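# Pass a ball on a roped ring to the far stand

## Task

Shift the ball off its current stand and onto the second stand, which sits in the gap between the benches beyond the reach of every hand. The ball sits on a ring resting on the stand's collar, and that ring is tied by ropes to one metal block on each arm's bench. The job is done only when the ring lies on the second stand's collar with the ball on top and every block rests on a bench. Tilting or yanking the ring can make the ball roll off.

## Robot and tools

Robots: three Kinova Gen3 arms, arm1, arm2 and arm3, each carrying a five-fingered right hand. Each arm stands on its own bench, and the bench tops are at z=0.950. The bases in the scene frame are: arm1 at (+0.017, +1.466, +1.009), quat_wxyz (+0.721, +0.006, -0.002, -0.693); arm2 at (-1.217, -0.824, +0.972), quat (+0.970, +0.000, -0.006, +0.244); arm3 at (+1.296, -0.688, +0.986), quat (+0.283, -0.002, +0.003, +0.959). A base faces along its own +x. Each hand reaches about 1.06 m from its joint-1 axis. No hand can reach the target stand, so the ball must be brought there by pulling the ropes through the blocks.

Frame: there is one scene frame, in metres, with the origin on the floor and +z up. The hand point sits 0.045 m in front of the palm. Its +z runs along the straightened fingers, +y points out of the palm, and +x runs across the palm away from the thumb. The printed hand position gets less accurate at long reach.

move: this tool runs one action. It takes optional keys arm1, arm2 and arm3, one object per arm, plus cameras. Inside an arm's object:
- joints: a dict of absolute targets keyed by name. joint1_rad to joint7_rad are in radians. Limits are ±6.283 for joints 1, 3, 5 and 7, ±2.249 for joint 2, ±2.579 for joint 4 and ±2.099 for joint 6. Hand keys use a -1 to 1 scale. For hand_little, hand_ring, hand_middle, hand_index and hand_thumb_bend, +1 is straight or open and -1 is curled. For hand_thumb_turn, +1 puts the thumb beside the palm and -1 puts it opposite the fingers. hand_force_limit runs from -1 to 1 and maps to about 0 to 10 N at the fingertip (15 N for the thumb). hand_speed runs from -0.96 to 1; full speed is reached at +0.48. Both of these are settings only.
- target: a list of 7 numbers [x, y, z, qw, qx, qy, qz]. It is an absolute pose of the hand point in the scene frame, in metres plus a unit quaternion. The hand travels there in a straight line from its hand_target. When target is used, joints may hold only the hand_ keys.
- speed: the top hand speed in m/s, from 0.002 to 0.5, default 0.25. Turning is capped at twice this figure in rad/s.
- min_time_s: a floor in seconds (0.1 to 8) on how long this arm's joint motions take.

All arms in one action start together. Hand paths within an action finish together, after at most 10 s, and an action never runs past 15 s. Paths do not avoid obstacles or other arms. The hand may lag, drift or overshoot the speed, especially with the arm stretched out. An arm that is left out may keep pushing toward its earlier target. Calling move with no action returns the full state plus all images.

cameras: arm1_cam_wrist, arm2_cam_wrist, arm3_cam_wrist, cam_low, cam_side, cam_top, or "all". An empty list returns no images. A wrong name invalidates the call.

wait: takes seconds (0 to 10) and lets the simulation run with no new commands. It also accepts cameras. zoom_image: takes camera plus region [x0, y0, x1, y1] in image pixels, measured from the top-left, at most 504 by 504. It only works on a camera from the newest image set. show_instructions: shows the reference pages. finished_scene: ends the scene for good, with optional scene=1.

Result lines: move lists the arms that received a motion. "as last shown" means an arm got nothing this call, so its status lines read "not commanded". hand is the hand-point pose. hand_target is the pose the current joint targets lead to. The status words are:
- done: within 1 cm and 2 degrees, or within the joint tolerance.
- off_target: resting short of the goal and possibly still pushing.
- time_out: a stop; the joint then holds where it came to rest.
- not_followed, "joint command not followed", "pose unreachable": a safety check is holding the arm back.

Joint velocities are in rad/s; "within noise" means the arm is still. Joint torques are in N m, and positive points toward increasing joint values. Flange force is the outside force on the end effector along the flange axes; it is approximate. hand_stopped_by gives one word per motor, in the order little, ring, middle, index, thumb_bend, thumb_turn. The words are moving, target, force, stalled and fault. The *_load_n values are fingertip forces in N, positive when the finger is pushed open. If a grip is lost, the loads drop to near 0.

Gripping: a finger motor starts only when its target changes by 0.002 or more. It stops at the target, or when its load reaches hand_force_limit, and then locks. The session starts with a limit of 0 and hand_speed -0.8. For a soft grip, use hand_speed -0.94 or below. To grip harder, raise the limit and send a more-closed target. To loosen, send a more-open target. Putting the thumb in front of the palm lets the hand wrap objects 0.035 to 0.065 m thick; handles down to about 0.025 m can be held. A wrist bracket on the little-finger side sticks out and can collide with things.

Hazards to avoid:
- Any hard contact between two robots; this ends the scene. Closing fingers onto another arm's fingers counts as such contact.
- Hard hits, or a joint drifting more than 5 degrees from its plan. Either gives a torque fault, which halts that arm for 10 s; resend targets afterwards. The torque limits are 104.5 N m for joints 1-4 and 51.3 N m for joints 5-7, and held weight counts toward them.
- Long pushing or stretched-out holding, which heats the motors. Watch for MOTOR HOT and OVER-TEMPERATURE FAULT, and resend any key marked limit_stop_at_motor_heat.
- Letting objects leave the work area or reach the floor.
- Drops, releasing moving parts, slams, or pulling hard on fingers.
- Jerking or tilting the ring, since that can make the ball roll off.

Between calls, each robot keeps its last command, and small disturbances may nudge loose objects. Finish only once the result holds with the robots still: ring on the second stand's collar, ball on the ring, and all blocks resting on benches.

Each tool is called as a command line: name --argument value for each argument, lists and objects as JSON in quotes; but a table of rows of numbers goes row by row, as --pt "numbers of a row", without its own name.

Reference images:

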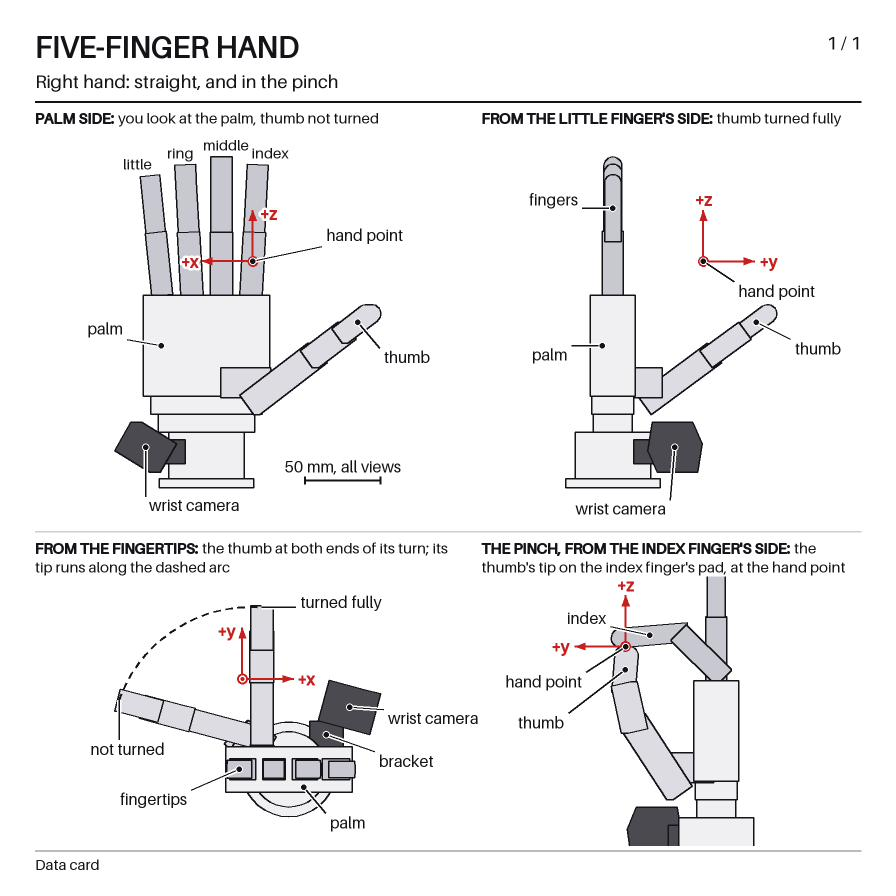

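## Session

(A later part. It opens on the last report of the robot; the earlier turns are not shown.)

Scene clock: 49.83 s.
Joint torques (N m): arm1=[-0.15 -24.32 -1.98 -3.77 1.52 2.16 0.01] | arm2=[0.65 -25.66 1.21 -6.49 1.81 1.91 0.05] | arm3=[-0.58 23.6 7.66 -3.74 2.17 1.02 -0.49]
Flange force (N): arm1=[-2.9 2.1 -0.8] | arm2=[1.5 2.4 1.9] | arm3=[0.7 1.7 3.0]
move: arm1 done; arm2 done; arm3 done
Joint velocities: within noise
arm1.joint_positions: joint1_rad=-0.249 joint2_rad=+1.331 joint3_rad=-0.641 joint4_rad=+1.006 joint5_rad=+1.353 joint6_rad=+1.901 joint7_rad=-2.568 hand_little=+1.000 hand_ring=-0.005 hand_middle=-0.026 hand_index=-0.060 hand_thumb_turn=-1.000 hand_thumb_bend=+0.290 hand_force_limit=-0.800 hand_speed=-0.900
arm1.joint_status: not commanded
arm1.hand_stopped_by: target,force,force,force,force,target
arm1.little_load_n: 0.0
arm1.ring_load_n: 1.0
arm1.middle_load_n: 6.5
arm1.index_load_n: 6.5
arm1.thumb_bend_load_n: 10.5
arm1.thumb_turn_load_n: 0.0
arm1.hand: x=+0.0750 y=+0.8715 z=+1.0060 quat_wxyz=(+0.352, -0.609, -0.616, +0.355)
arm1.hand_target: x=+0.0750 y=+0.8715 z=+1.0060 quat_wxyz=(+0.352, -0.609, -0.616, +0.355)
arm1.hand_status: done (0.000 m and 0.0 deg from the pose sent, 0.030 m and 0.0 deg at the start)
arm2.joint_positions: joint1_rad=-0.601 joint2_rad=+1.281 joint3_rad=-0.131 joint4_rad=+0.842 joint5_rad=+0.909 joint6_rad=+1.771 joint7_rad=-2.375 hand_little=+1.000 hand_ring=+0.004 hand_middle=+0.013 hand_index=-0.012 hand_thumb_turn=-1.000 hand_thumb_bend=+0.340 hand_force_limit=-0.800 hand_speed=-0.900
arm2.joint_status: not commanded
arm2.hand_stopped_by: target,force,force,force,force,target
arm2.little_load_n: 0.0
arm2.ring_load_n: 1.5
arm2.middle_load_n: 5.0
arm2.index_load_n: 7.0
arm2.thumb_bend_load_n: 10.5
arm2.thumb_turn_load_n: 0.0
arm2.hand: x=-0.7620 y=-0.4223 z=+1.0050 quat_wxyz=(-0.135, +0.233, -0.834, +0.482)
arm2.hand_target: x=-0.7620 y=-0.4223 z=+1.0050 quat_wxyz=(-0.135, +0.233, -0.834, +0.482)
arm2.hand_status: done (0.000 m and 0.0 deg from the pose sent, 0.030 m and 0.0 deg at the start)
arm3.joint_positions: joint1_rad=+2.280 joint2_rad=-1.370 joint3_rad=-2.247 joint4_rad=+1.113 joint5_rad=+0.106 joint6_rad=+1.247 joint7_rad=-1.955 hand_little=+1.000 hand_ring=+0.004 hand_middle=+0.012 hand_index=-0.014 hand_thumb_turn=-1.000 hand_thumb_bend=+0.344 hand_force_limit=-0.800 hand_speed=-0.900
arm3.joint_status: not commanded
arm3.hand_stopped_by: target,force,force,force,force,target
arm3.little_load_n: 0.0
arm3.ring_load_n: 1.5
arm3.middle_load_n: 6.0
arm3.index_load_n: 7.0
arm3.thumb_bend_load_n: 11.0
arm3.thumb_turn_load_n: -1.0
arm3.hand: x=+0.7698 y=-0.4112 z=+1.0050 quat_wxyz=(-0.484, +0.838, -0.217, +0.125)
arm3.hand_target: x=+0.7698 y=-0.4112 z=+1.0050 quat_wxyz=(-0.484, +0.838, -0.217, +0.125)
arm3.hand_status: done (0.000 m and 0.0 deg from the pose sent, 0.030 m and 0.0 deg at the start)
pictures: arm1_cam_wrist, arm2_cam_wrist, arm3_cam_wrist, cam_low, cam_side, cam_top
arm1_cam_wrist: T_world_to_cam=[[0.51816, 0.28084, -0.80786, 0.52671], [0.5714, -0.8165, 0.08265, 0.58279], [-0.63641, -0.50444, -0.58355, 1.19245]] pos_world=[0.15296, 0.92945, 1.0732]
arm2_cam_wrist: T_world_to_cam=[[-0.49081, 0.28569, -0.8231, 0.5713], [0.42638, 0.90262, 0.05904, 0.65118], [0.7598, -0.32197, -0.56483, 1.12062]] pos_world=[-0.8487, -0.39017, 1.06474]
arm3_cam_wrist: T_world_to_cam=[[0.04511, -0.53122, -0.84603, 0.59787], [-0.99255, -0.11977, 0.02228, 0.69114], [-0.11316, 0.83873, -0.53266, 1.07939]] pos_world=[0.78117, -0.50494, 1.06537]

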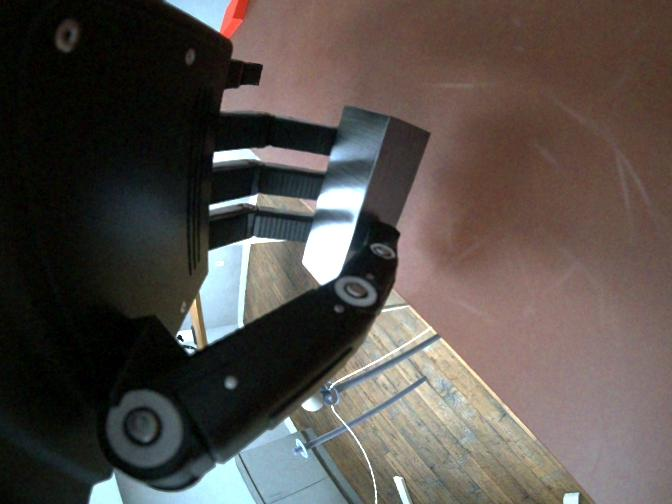

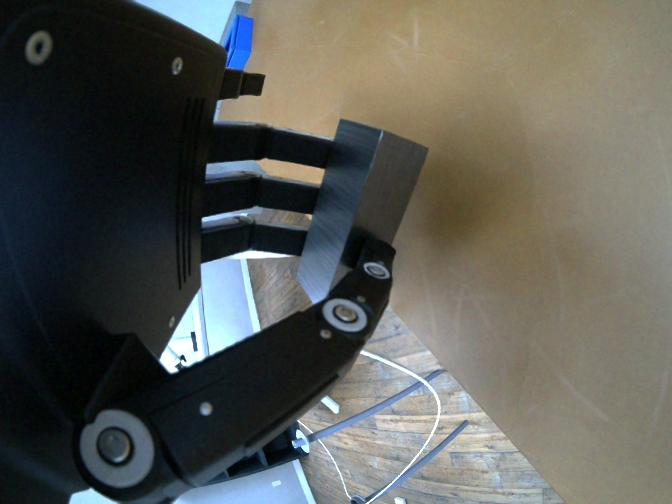

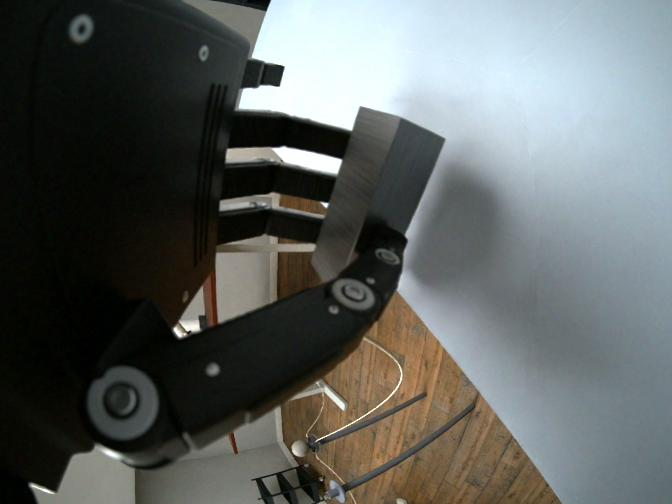

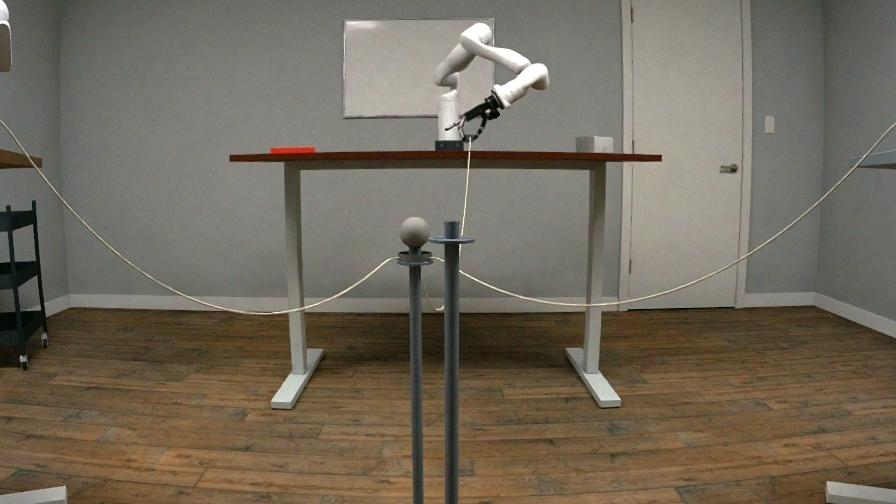

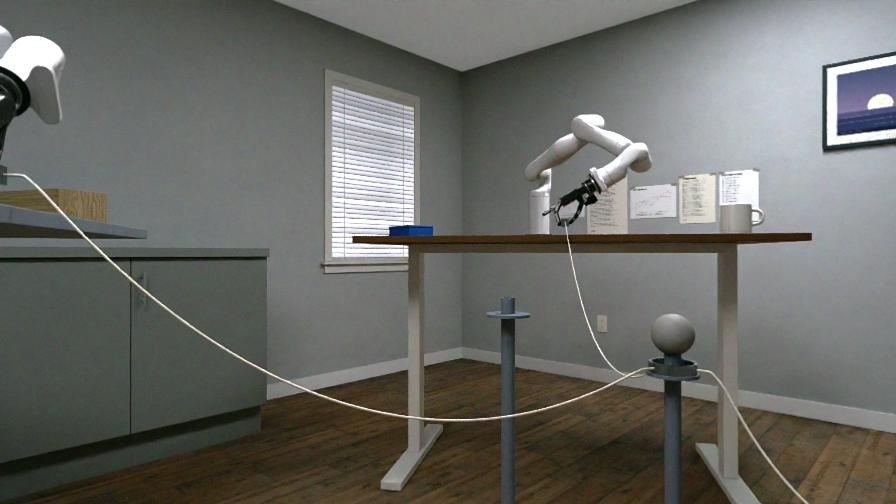

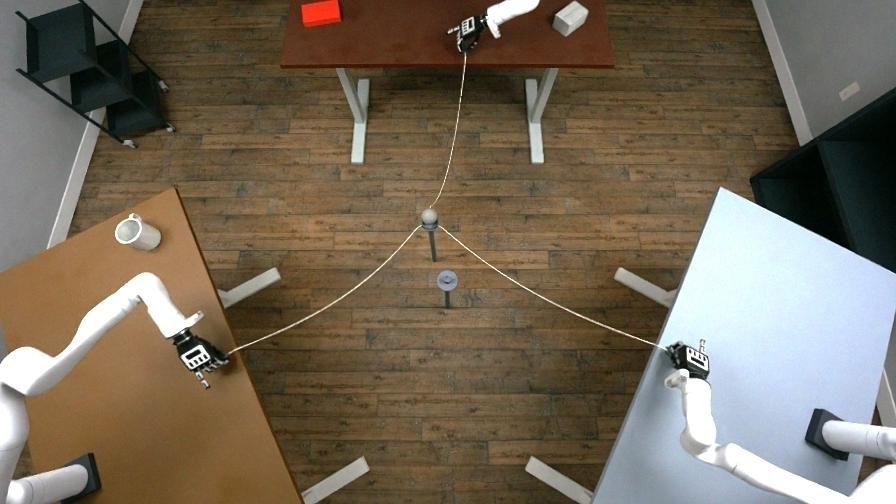

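move --arm1 '{"target": [-0.076, 1.080, 1.192, -0.5, 0.5, 0.683, -0.183], "speed": 0.1}' --arm2 '{"target": [-0.8204, -0.3201, 1.192, -0.0731, -0.3683, 0.7622, -0.5274], "speed": 0.1}' --arm3 '{"target": [0.7968, -0.2919, 1.247, 0.4129, -0.8426, 0.0805, -0.3361], "speed": 0.1}' --cameras '["all"]'

Scene clock: 58.50 s.
Joint torques (N m): arm1=[0.02 -18.04 -2.89 -3.33 0.85 2.51 0.11] | arm2=[0.64 -27 1.99 -6.27 2.13 0.53 -0.14] | arm3=[-0.63 27.78 2.76 -5.8 2.01 0.06 -0.41]
Flange force (N): arm1=[-2.1 1.0 -1.0] | arm2=no reading | arm3=no reading
move: arm1 done; arm2 moving; arm3 done
Joint velocities: arm1=[within noise] | arm2=[0 0.003 0.041 -0.002 -0.039 0.001 0.002] | arm3=[within noise]
arm1.joint_positions: joint1_rad=+0.138 joint2_rad=+0.830 joint3_rad=-0.802 joint4_rad=+1.649 joint5_rad=+1.047 joint6_rad=+2.053 joint7_rad=-2.246 hand_little=+1.000 hand_ring=-0.005 hand_middle=-0.026 hand_index=-0.060 hand_thumb_turn=-1.000 hand_thumb_bend=+0.290 hand_force_limit=-0.800 hand_speed=-0.900
arm1.joint_status: not commanded
arm1.hand_stopped_by: target,force,force,force,force,target
arm1.little_load_n: 0.0
arm1.ring_load_n: 1.0
arm1.middle_load_n: 6.0
arm1.index_load_n: 7.0
arm1.thumb_bend_load_n: 10.5
arm1.thumb_turn_load_n: 0.0
arm1.hand: x=-0.0760 y=+1.0800 z=+1.1920 quat_wxyz=(+0.500, -0.500, -0.683, +0.183)
arm1.hand_target: x=-0.0760 y=+1.0800 z=+1.1920 quat_wxyz=(+0.500, -0.500, -0.683, +0.183)
arm1.hand_status: done (0.000 m and 0.0 deg from the pose sent, 0.318 m and 30.0 deg at the start)
arm2.joint_positions: joint1_rad=-0.790 joint2_rad=+1.334 joint3_rad=+0.726 joint4_rad=+0.089 joint5_rad=+0.285 joint6_rad=+2.099 joint7_rad=-1.380 hand_little=+1.000 hand_ring=+0.004 hand_middle=+0.013 hand_index=-0.012 hand_thumb_turn=-1.000 hand_thumb_bend=+0.340 hand_force_limit=-0.800 hand_speed=-0.900
arm2.joint_status: not commanded
arm2.hand_stopped_by: target,force,force,force,force,target
arm2.little_load_n: 0.0
arm2.ring_load_n: 1.5
arm2.middle_load_n: 5.0
arm2.index_load_n: 7.5
arm2.thumb_bend_load_n: 10.5
arm2.thumb_turn_load_n: 0.0
arm2.hand: x=-0.8207 y=-0.3211 z=+1.1918 quat_wxyz=(-0.092, +0.434, -0.763, +0.470)
arm2.hand_target: x=-0.8207 y=-0.3211 z=+1.1918 quat_wxyz=(-0.092, +0.434, -0.763, +0.470)
arm2.hand_status: moving (0.001 m and 21.4 deg from the pose sent, 0.221 m and 30.1 deg at the start; pose on its path clipped on 163 of 247 steps; a joint's target at an end of its range on 210 of 247 steps)
arm3.joint_positions: joint1_rad=+2.857 joint2_rad=-1.328 joint3_rad=-2.258 joint4_rad=+0.035 joint5_rad=+0.303 joint6_rad=+2.058 joint7_rad=-0.982 hand_little=+1.000 hand_ring=+0.004 hand_middle=+0.012 hand_index=-0.014 hand_thumb_turn=-1.000 hand_thumb_bend=+0.344 hand_force_limit=-0.800 hand_speed=-0.900
arm3.joint_status: not commanded
arm3.hand_stopped_by: target,force,force,force,force,target
arm3.little_load_n: 0.0
arm3.ring_load_n: 1.0
arm3.middle_load_n: 6.0
arm3.index_load_n: 7.0
arm3.thumb_bend_load_n: 11.0
arm3.thumb_turn_load_n: -0.5
arm3.hand: x=+0.7975 y=-0.2921 z=+1.2468 quat_wxyz=(-0.418, +0.843, -0.077, +0.329)
arm3.hand_target: x=+0.7975 y=-0.2921 z=+1.2468 quat_wxyz=(-0.418, +0.843, -0.077, +0.329)
arm3.hand_status: done (0.001 m and 1.1 deg from the pose sent, 0.271 m and 30.0 deg at the start; a joint's target at an end of its range on 144 of 247 steps)
pictures: arm1_cam_wrist, arm2_cam_wrist, arm3_cam_wrist, cam_low, cam_side, cam_top
arm1_cam_wrist: T_world_to_cam=[[0.52108, 0.6424, -0.56195, 0.01323], [0.56276, -0.75361, -0.33967, 1.25879], [-0.64169, -0.13925, -0.75421, 1.11869]] pos_world=[0.00257, 1.09592, 1.27873]
arm2_cam_wrist: T_world_to_cam=[[-0.73048, -0.01513, -0.68277, 0.2067], [0.0987, 0.98692, -0.12747, 0.55423], [0.67577, -0.16051, -0.71943, 1.47049]] pos_world=[-0.89742, -0.30783, 1.26968]
arm3_cam_wrist: T_world_to_cam=[[0.39135, -0.70402, -0.59262, 0.22193], [-0.90686, -0.18561, -0.37837, 1.1395], [0.15638, 0.68549, -0.71109, 1.07425]] pos_world=[0.77852, -0.36864, 1.32655]

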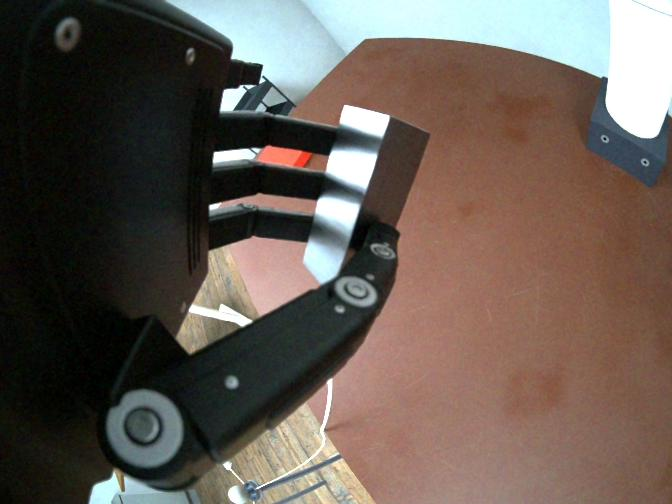

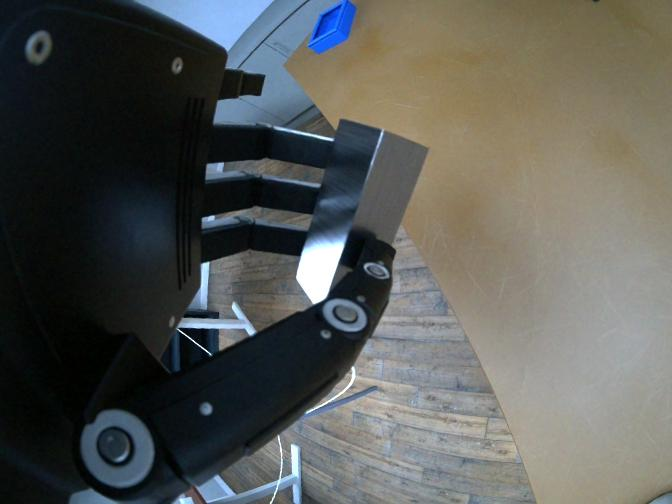

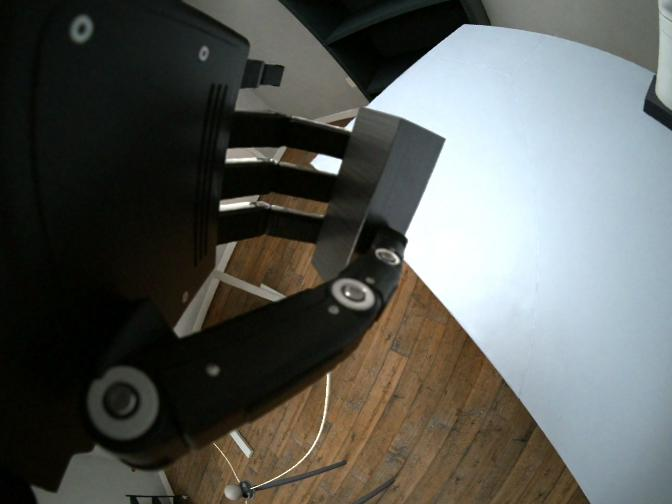

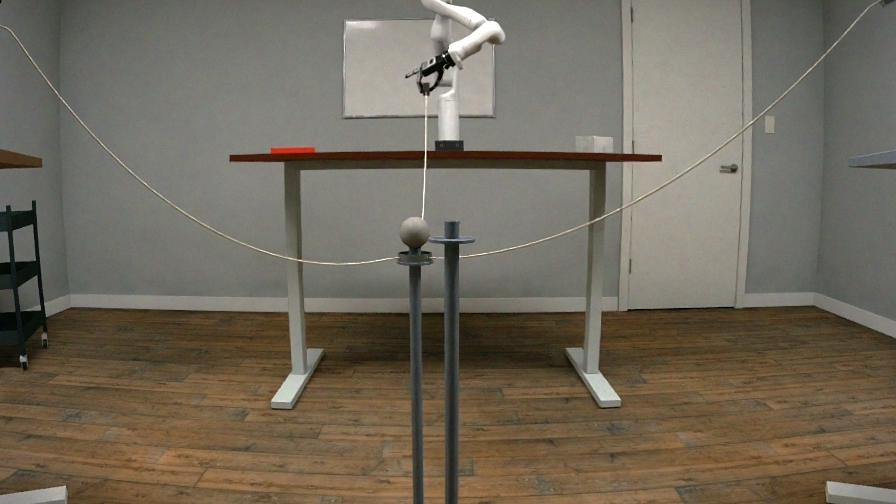

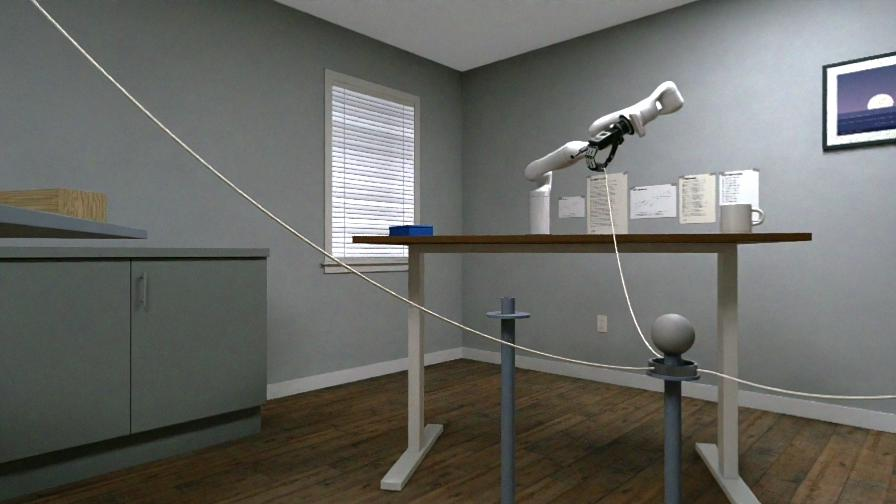

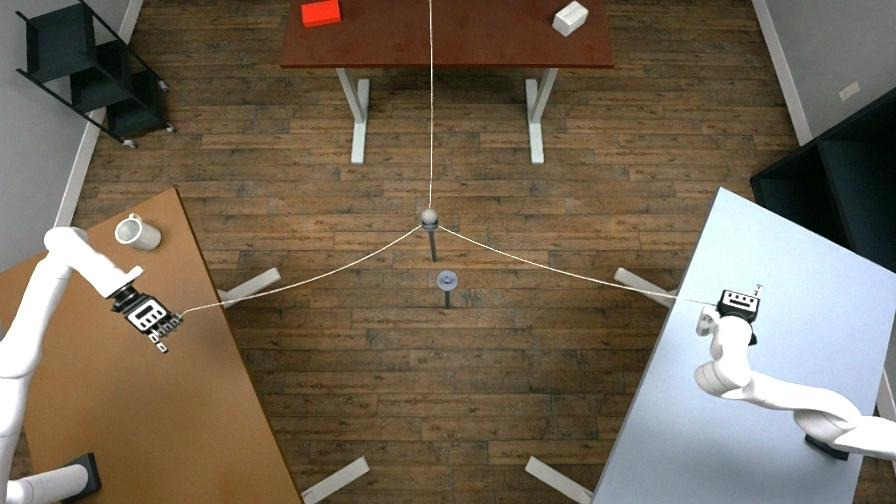

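zoom_image --camera "cam_low" --region '[400, 0, 896, 280]'

zoom_image --camera "cam_low" --region '[0, 0, 440, 280]'

zoom_image --camera "cam_side" --region '[560, 140, 720, 400]'

zoom_image --camera "cam_low" --region '[340, 60, 540, 280]'

Scaled by 1.016 from the camera's image (finer frame: 1280x720).

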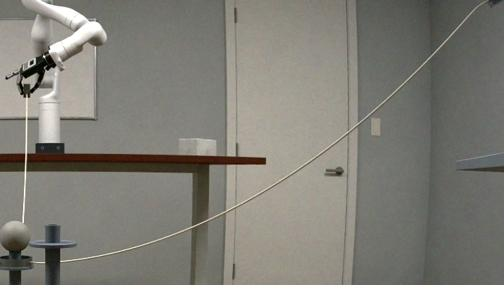

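Scaled by 1.145 from the camera's image (finer frame: 1280x720).

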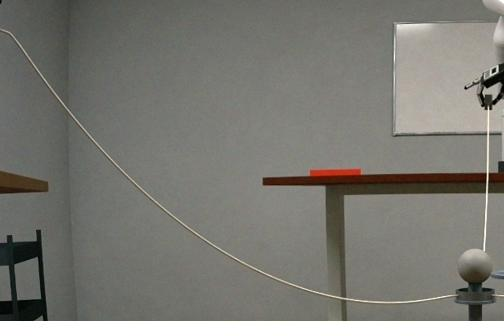

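Scaled by 1.938 from the camera's image (finer frame: 1280x720).

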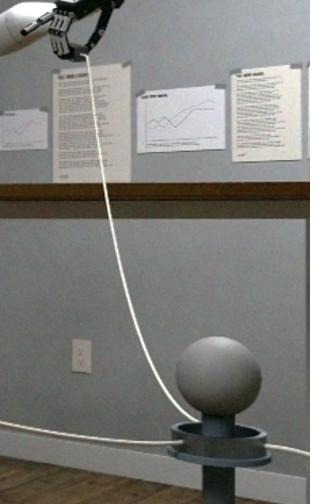

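Scaled by 2.291 from the camera's image (finer frame: 1280x720).

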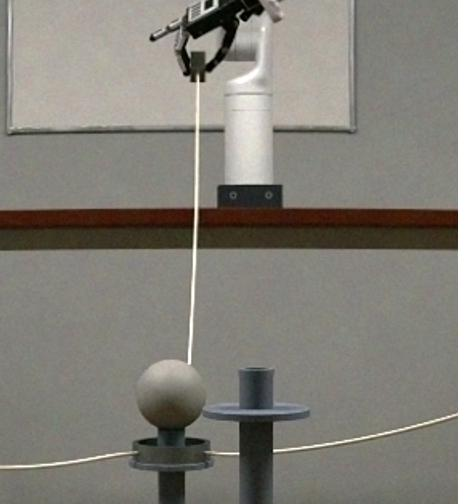

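move --arm1 '{"target": [-0.103, 1.067, 1.240, -0.1814, 0.6770, 0.6890, -0.1846], "speed": 0.1}' --arm2 '{"target": [-0.8376, -0.3254, 1.150, 0.0735, -0.2743, 0.9261, -0.2481], "speed": 0.1}' --arm3 '{"target": [0.8033, -0.2831, 1.190, 0.2508, -0.9362, 0.2378, -0.0637], "speed": 0.1}' --cameras '["cam_low", "cam_side", "cam_top"]'

Scene clock: 77.57 s.
Joint torques (N m): arm1=[0.04 -11.68 -2.62 -6.42 1.32 0.75 0.03] | arm2=[0.62 -23.82 3.6 -7.59 1.4 0.59 0.08] | arm3=[-0.6 22.74 5.01 -8.18 1.25 -0.27 -0.43]
Flange force (N): arm1=[-2.6 0.6 0.4] | arm2=[2.7 1.2 3.8] | arm3=[-0.7 0.5 3.7]
move: arm1 done; arm2 done; arm3 done
Joint velocities: within noise
arm1.joint_positions: joint1_rad=+0.804 joint2_rad=+0.364 joint3_rad=-1.068 joint4_rad=+1.845 joint5_rad=+0.848 joint6_rad=+1.389 joint7_rad=-2.135 hand_little=+1.000 hand_ring=-0.005 hand_middle=-0.026 hand_index=-0.060 hand_thumb_turn=-1.000 hand_thumb_bend=+0.290 hand_force_limit=-0.800 hand_speed=-0.900
arm1.joint_status: not commanded
arm1.hand_stopped_by: target,force,force,force,force,target
arm1.little_load_n: 0.0
arm1.ring_load_n: 1.0
arm1.middle_load_n: 6.0
arm1.index_load_n: 7.0
arm1.thumb_bend_load_n: 10.5
arm1.thumb_turn_load_n: 0.0
arm1.hand: x=-0.1030 y=+1.0670 z=+1.2400 quat_wxyz=(+0.181, -0.677, -0.689, +0.185)
arm1.hand_target: x=-0.1030 y=+1.0670 z=+1.2400 quat_wxyz=(+0.181, -0.677, -0.689, +0.185)
arm1.hand_status: done (0.000 m and 0.0 deg from the pose sent, 0.057 m and 42.0 deg at the start)
arm2.joint_positions: joint1_rad=-0.835 joint2_rad=+0.986 joint3_rad=+0.600 joint4_rad=+0.826 joint5_rad=-0.007 joint6_rad=+1.621 joint7_rad=-1.908 hand_little=+1.000 hand_ring=+0.004 hand_middle=+0.013 hand_index=-0.012 hand_thumb_turn=-1.000 hand_thumb_bend=+0.340 hand_force_limit=-0.800 hand_speed=-0.900
arm2.joint_status: not commanded
arm2.hand_stopped_by: target,force,force,force,force,target
arm2.little_load_n: 0.0
arm2.ring_load_n: 1.5
arm2.middle_load_n: 5.5
arm2.index_load_n: 7.5
arm2.thumb_bend_load_n: 10.5
arm2.thumb_turn_load_n: 0.0
arm2.hand: x=-0.8376 y=-0.3254 z=+1.1500 quat_wxyz=(-0.074, +0.274, -0.926, +0.248)
arm2.hand_target: x=-0.8376 y=-0.3254 z=+1.1500 quat_wxyz=(-0.074, +0.274, -0.926, +0.248)
arm2.hand_status: done (0.000 m and 0.0 deg from the pose sent, 0.045 m and 36.7 deg at the start)
arm3.joint_positions: joint1_rad=+2.768 joint2_rad=-0.863 joint3_rad=-2.398 joint4_rad=+1.044 joint5_rad=-0.026 joint6_rad=+1.263 joint7_rad=-1.358 hand_little=+1.000 hand_ring=+0.004 hand_middle=+0.012 hand_index=-0.014 hand_thumb_turn=-1.000 hand_thumb_bend=+0.344 hand_force_limit=-0.800 hand_speed=-0.900
arm3.joint_status: not commanded
arm3.hand_stopped_by: target,force,force,force,force,target
arm3.little_load_n: 0.0
arm3.ring_load_n: 1.0
arm3.middle_load_n: 6.0
arm3.index_load_n: 7.5
arm3.thumb_bend_load_n: 11.0
arm3.thumb_turn_load_n: -0.5
arm3.hand: x=+0.8033 y=-0.2831 z=+1.1900 quat_wxyz=(-0.251, +0.936, -0.238, +0.064)
arm3.hand_target: x=+0.8033 y=-0.2831 z=+1.1900 quat_wxyz=(-0.251, +0.936, -0.238, +0.064)
arm3.hand_status: done (0.000 m and 0.0 deg from the pose sent, 0.058 m and 42.0 deg at the start)

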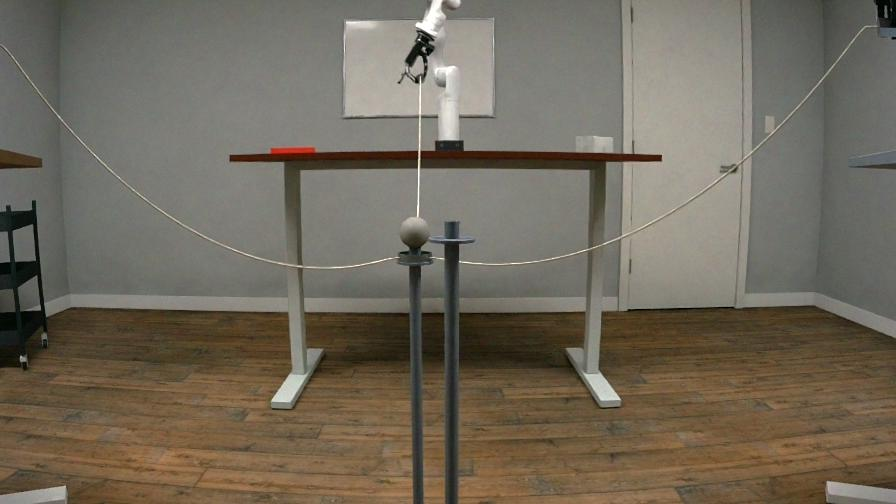

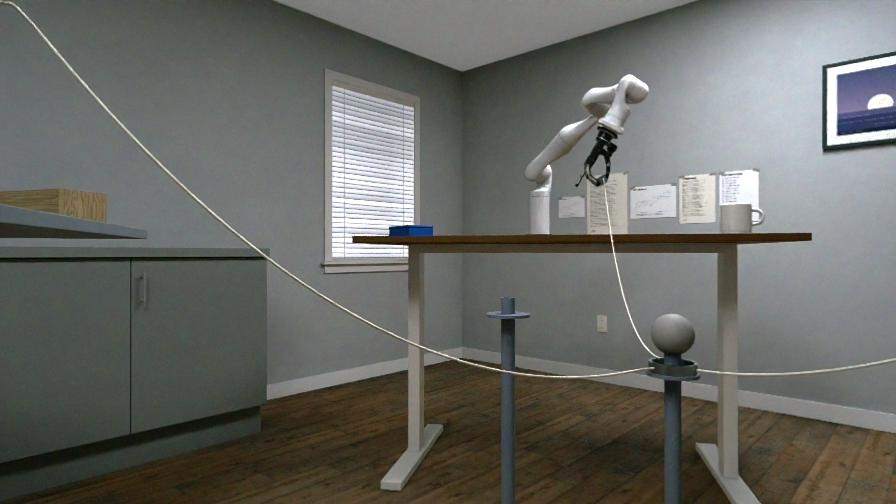

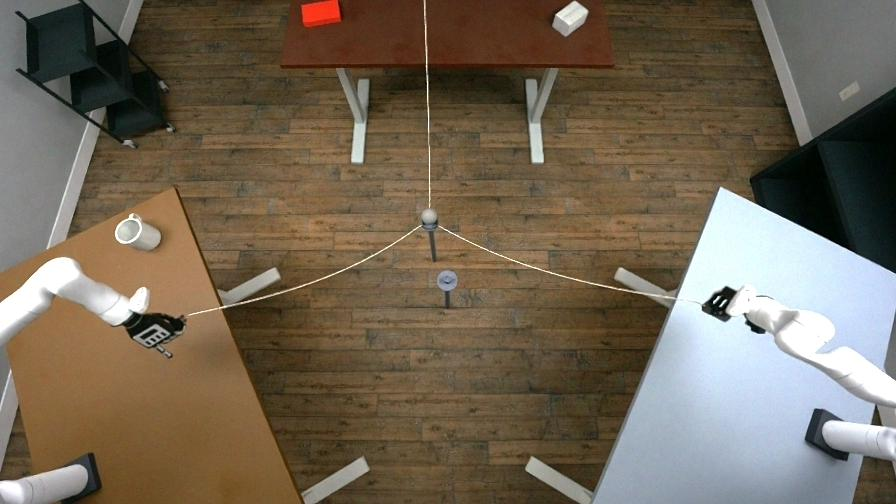

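move --arm1 '{"target": [-0.103, 1.072, 1.240, 0.0931, 0.6949, 0.7072, -0.0915], "speed": 0.1}' --arm2 '{"target": [-0.8376, -0.3254, 1.150, 0.1251, -0.2816, 0.9506, 0.0371], "speed": 0.1}' --arm3 '{"target": [0.8033, -0.2831, 1.190, 0.0321, -0.9609, 0.2441, 0.1265], "speed": 0.1}' --cameras '["all"]'

Scene clock: 81.37 s.
Joint torques (N m): arm1=[0.06 -8.6 -3.68 -7.25 0.07 -0.74 0.07] | arm2=[0.53 -19.19 2.04 -8.42 0.1 -0.65 0.09] | arm3=[-0.51 21.71 2.38 -9.02 -0.52 -0.54 -0.47]
Flange force (N): arm1=[-2.4 -0.8 2.0] | arm2=[1.9 1.1 2.8] | arm3=[1.2 -1.7 4.1]
move: arm1 done; arm2 done; arm3 done
Joint velocities: within noise
arm1.joint_positions: joint1_rad=+1.562 joint2_rad=+0.389 joint3_rad=-1.340 joint4_rad=+1.944 joint5_rad=+0.420 joint6_rad=+0.872 joint7_rad=-1.536 hand_little=+1.000 hand_ring=-0.005 hand_middle=-0.026 hand_index=-0.060 hand_thumb_turn=-1.000 hand_thumb_bend=+0.290 hand_force_limit=-0.800 hand_speed=-0.900
arm1.joint_status: not commanded
arm1.hand_stopped_by: target,force,force,force,force,target
arm1.little_load_n: 0.0
arm1.ring_load_n: 1.5
arm1.middle_load_n: 6.5
arm1.index_load_n: 7.0
arm1.thumb_bend_load_n: 10.0
arm1.thumb_turn_load_n: 0.0
arm1.hand: x=-0.1030 y=+1.0720 z=+1.2400 quat_wxyz=(-0.093, -0.695, -0.707, +0.091)
arm1.hand_target: x=-0.1030 y=+1.0720 z=+1.2400 quat_wxyz=(-0.093, -0.695, -0.707, +0.091)
arm1.hand_status: done (0.000 m and 0.0 deg from the pose sent, 0.005 m and 33.5 deg at the start)
arm2.joint_positions: joint1_rad=-0.694 joint2_rad=+0.620 joint3_rad=+0.430 joint4_rad=+1.526 joint5_rad=-0.248 joint6_rad=+0.810 joint7_rad=-1.705 hand_little=+1.000 hand_ring=+0.004 hand_middle=+0.013 hand_index=-0.012 hand_thumb_turn=-1.000 hand_thumb_bend=+0.340 hand_force_limit=-0.800 hand_speed=-0.900
arm2.joint_status: not commanded
arm2.hand_stopped_by: target,force,force,force,force,target
arm2.little_load_n: 0.0
arm2.ring_load_n: 2.0
arm2.middle_load_n: 5.5
arm2.index_load_n: 8.0
arm2.thumb_bend_load_n: 10.0
arm2.thumb_turn_load_n: 0.0
arm2.hand: x=-0.8376 y=-0.3254 z=+1.1500 quat_wxyz=(-0.125, +0.282, -0.951, -0.037)
arm2.hand_target: x=-0.8376 y=-0.3254 z=+1.1500 quat_wxyz=(-0.125, +0.282, -0.951, -0.037)
arm2.hand_status: done (0.000 m and 0.0 deg from the pose sent, 0.000 m and 33.5 deg at the start)
arm3.joint_positions: joint1_rad=+3.164 joint2_rad=-0.673 joint3_rad=-2.710 joint4_rad=+1.302 joint5_rad=-0.437 joint6_rad=+0.999 joint7_rad=-0.959 hand_little=+1.000 hand_ring=+0.004 hand_middle=+0.012 hand_index=-0.014 hand_thumb_turn=-1.000 hand_thumb_bend=+0.344 hand_force_limit=-0.800 hand_speed=-0.900
arm3.joint_status: not commanded
arm3.hand_stopped_by: target,force,force,force,force,target
arm3.little_load_n: 0.0
arm3.ring_load_n: 1.5
arm3.middle_load_n: 6.5
arm3.index_load_n: 7.5
arm3.thumb_bend_load_n: 10.5
arm3.thumb_turn_load_n: -1.0
arm3.hand: x=+0.8033 y=-0.2831 z=+1.1900 quat_wxyz=(-0.032, +0.961, -0.244, -0.127)
arm3.hand_target: x=+0.8033 y=-0.2831 z=+1.1900 quat_wxyz=(-0.032, +0.961, -0.244, -0.127)
arm3.hand_status: done (0.000 m and 0.0 deg from the pose sent, 0.000 m and 33.5 deg at the start)
pictures: arm1_cam_wrist, arm2_cam_wrist, arm3_cam_wrist, cam_low, cam_side, cam_top
arm1_cam_wrist: T_world_to_cam=[[0.95516, 0.295, -0.02558, -0.18854], [0.22132, -0.65387, 0.72351, -0.17622], [0.19671, -0.69673, -0.68984, 1.7406]] pos_world=[-0.1233, 1.15312, 1.32341]
arm2_cam_wrist: T_world_to_cam=[[-0.74847, 0.66125, -0.05042, -0.35634], [0.44266, 0.55477, 0.70447, -0.2544], [0.49381, 0.50495, -0.70794, 1.50198]] pos_world=[-0.89578, -0.38167, 1.22456]
arm3_cam_wrist: T_world_to_cam=[[-0.21222, -0.97045, -0.11487, 0.03325], [-0.70029, 0.06904, 0.71051, -0.26475], [-0.68158, 0.23123, -0.69425, 1.55118]] pos_world=[0.87892, -0.30813, 1.26883]

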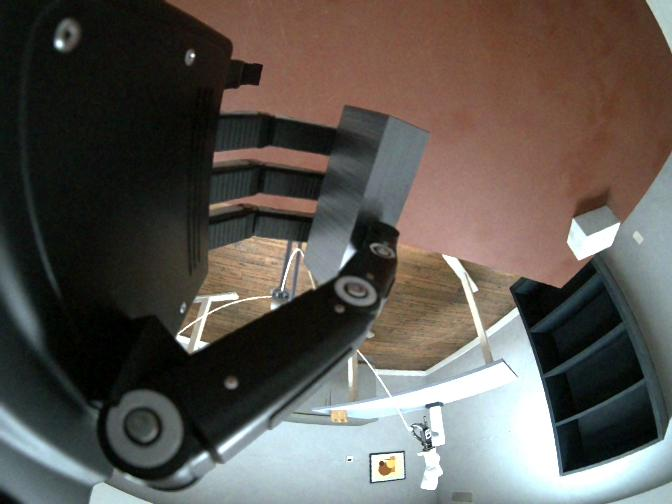

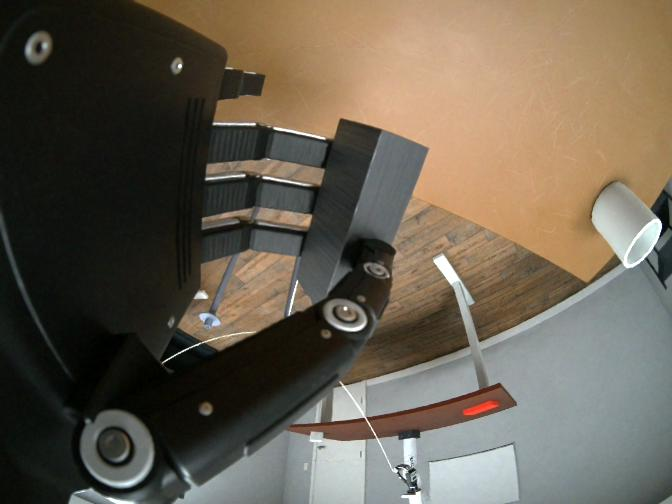

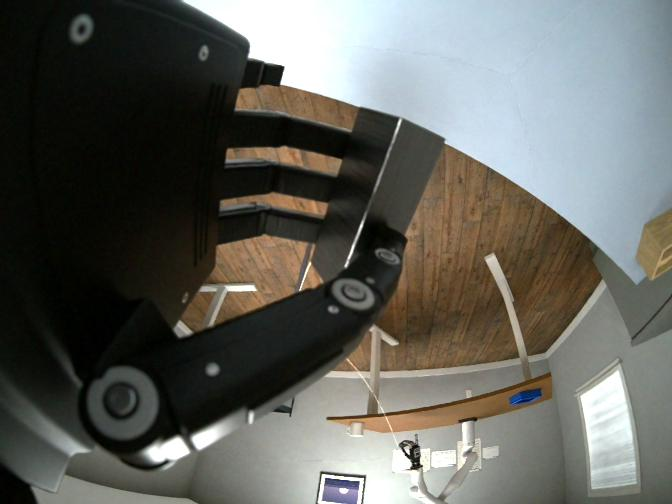

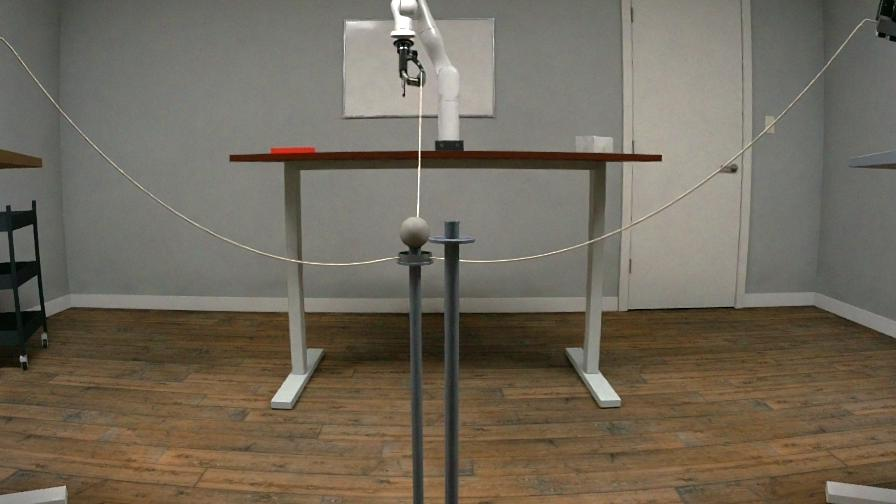

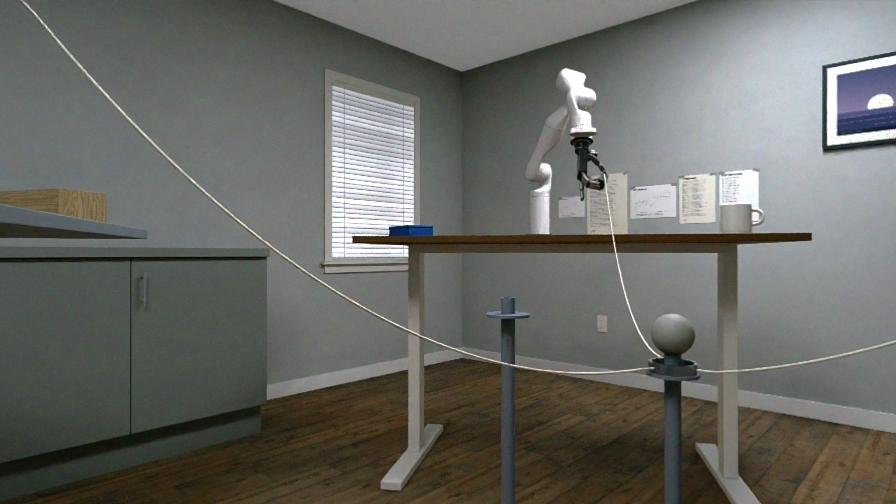

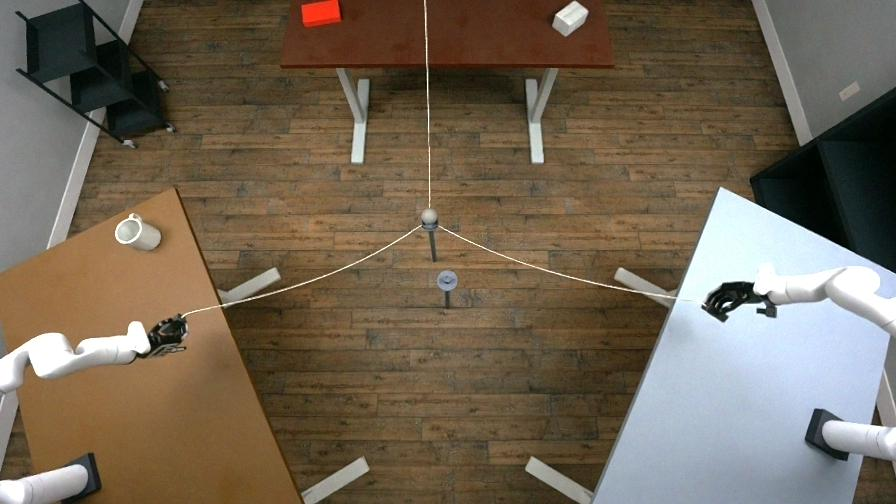

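zoom_image --camera "cam_low" --region '[560, 120, 760, 280]'

zoom_image --camera "cam_low" --region '[100, 120, 300, 280]'

zoom_image --camera "cam_low" --region '[340, 200, 490, 280]'

zoom_image --camera "cam_side" --region '[620, 300, 720, 400]'

zoom_image --camera "cam_side" --region '[780, 310, 896, 390]'

zoom_image --camera "cam_top" --region '[400, 190, 480, 310]'

Scaled by 2.520 from the camera's image (finer frame: 1280x720).

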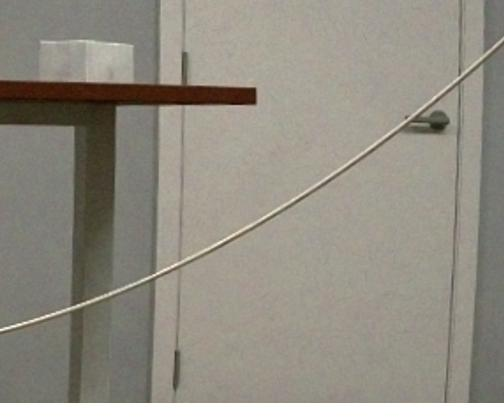

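Scaled by 2.520 from the camera's image (finer frame: 1280x720).

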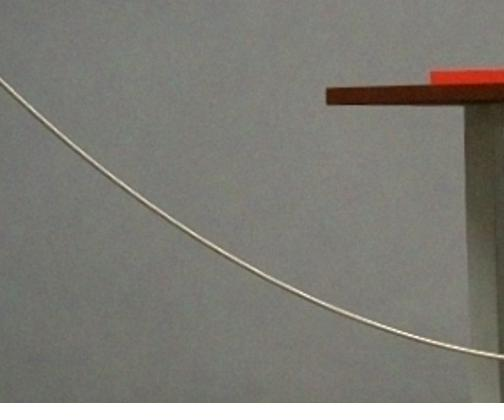

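Scaled by 3.360 from the camera's image (finer frame: 1280x720).

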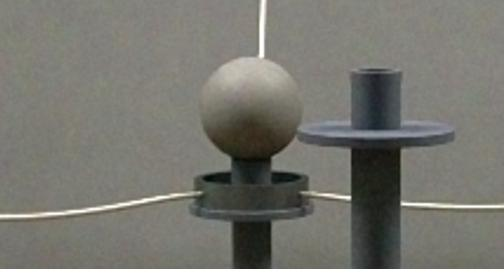

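Scaled by 5.040 from the camera's image (finer frame: 1280x720).

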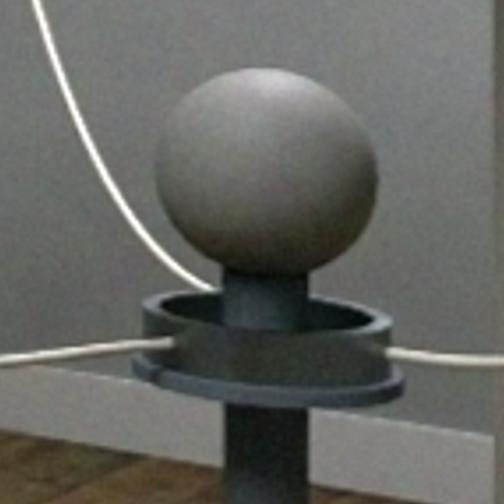

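Scaled by 4.345 from the camera's image (finer frame: 1280x720).

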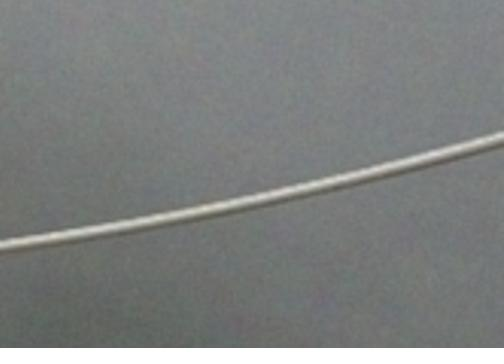

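Scaled by 4.200 from the camera's image (finer frame: 1280x720).

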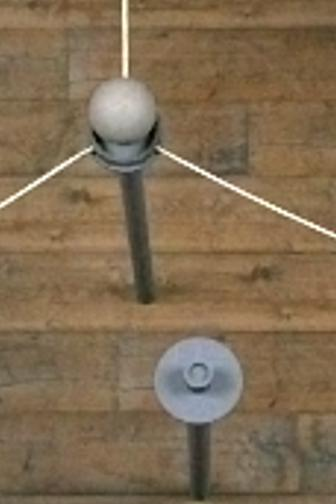

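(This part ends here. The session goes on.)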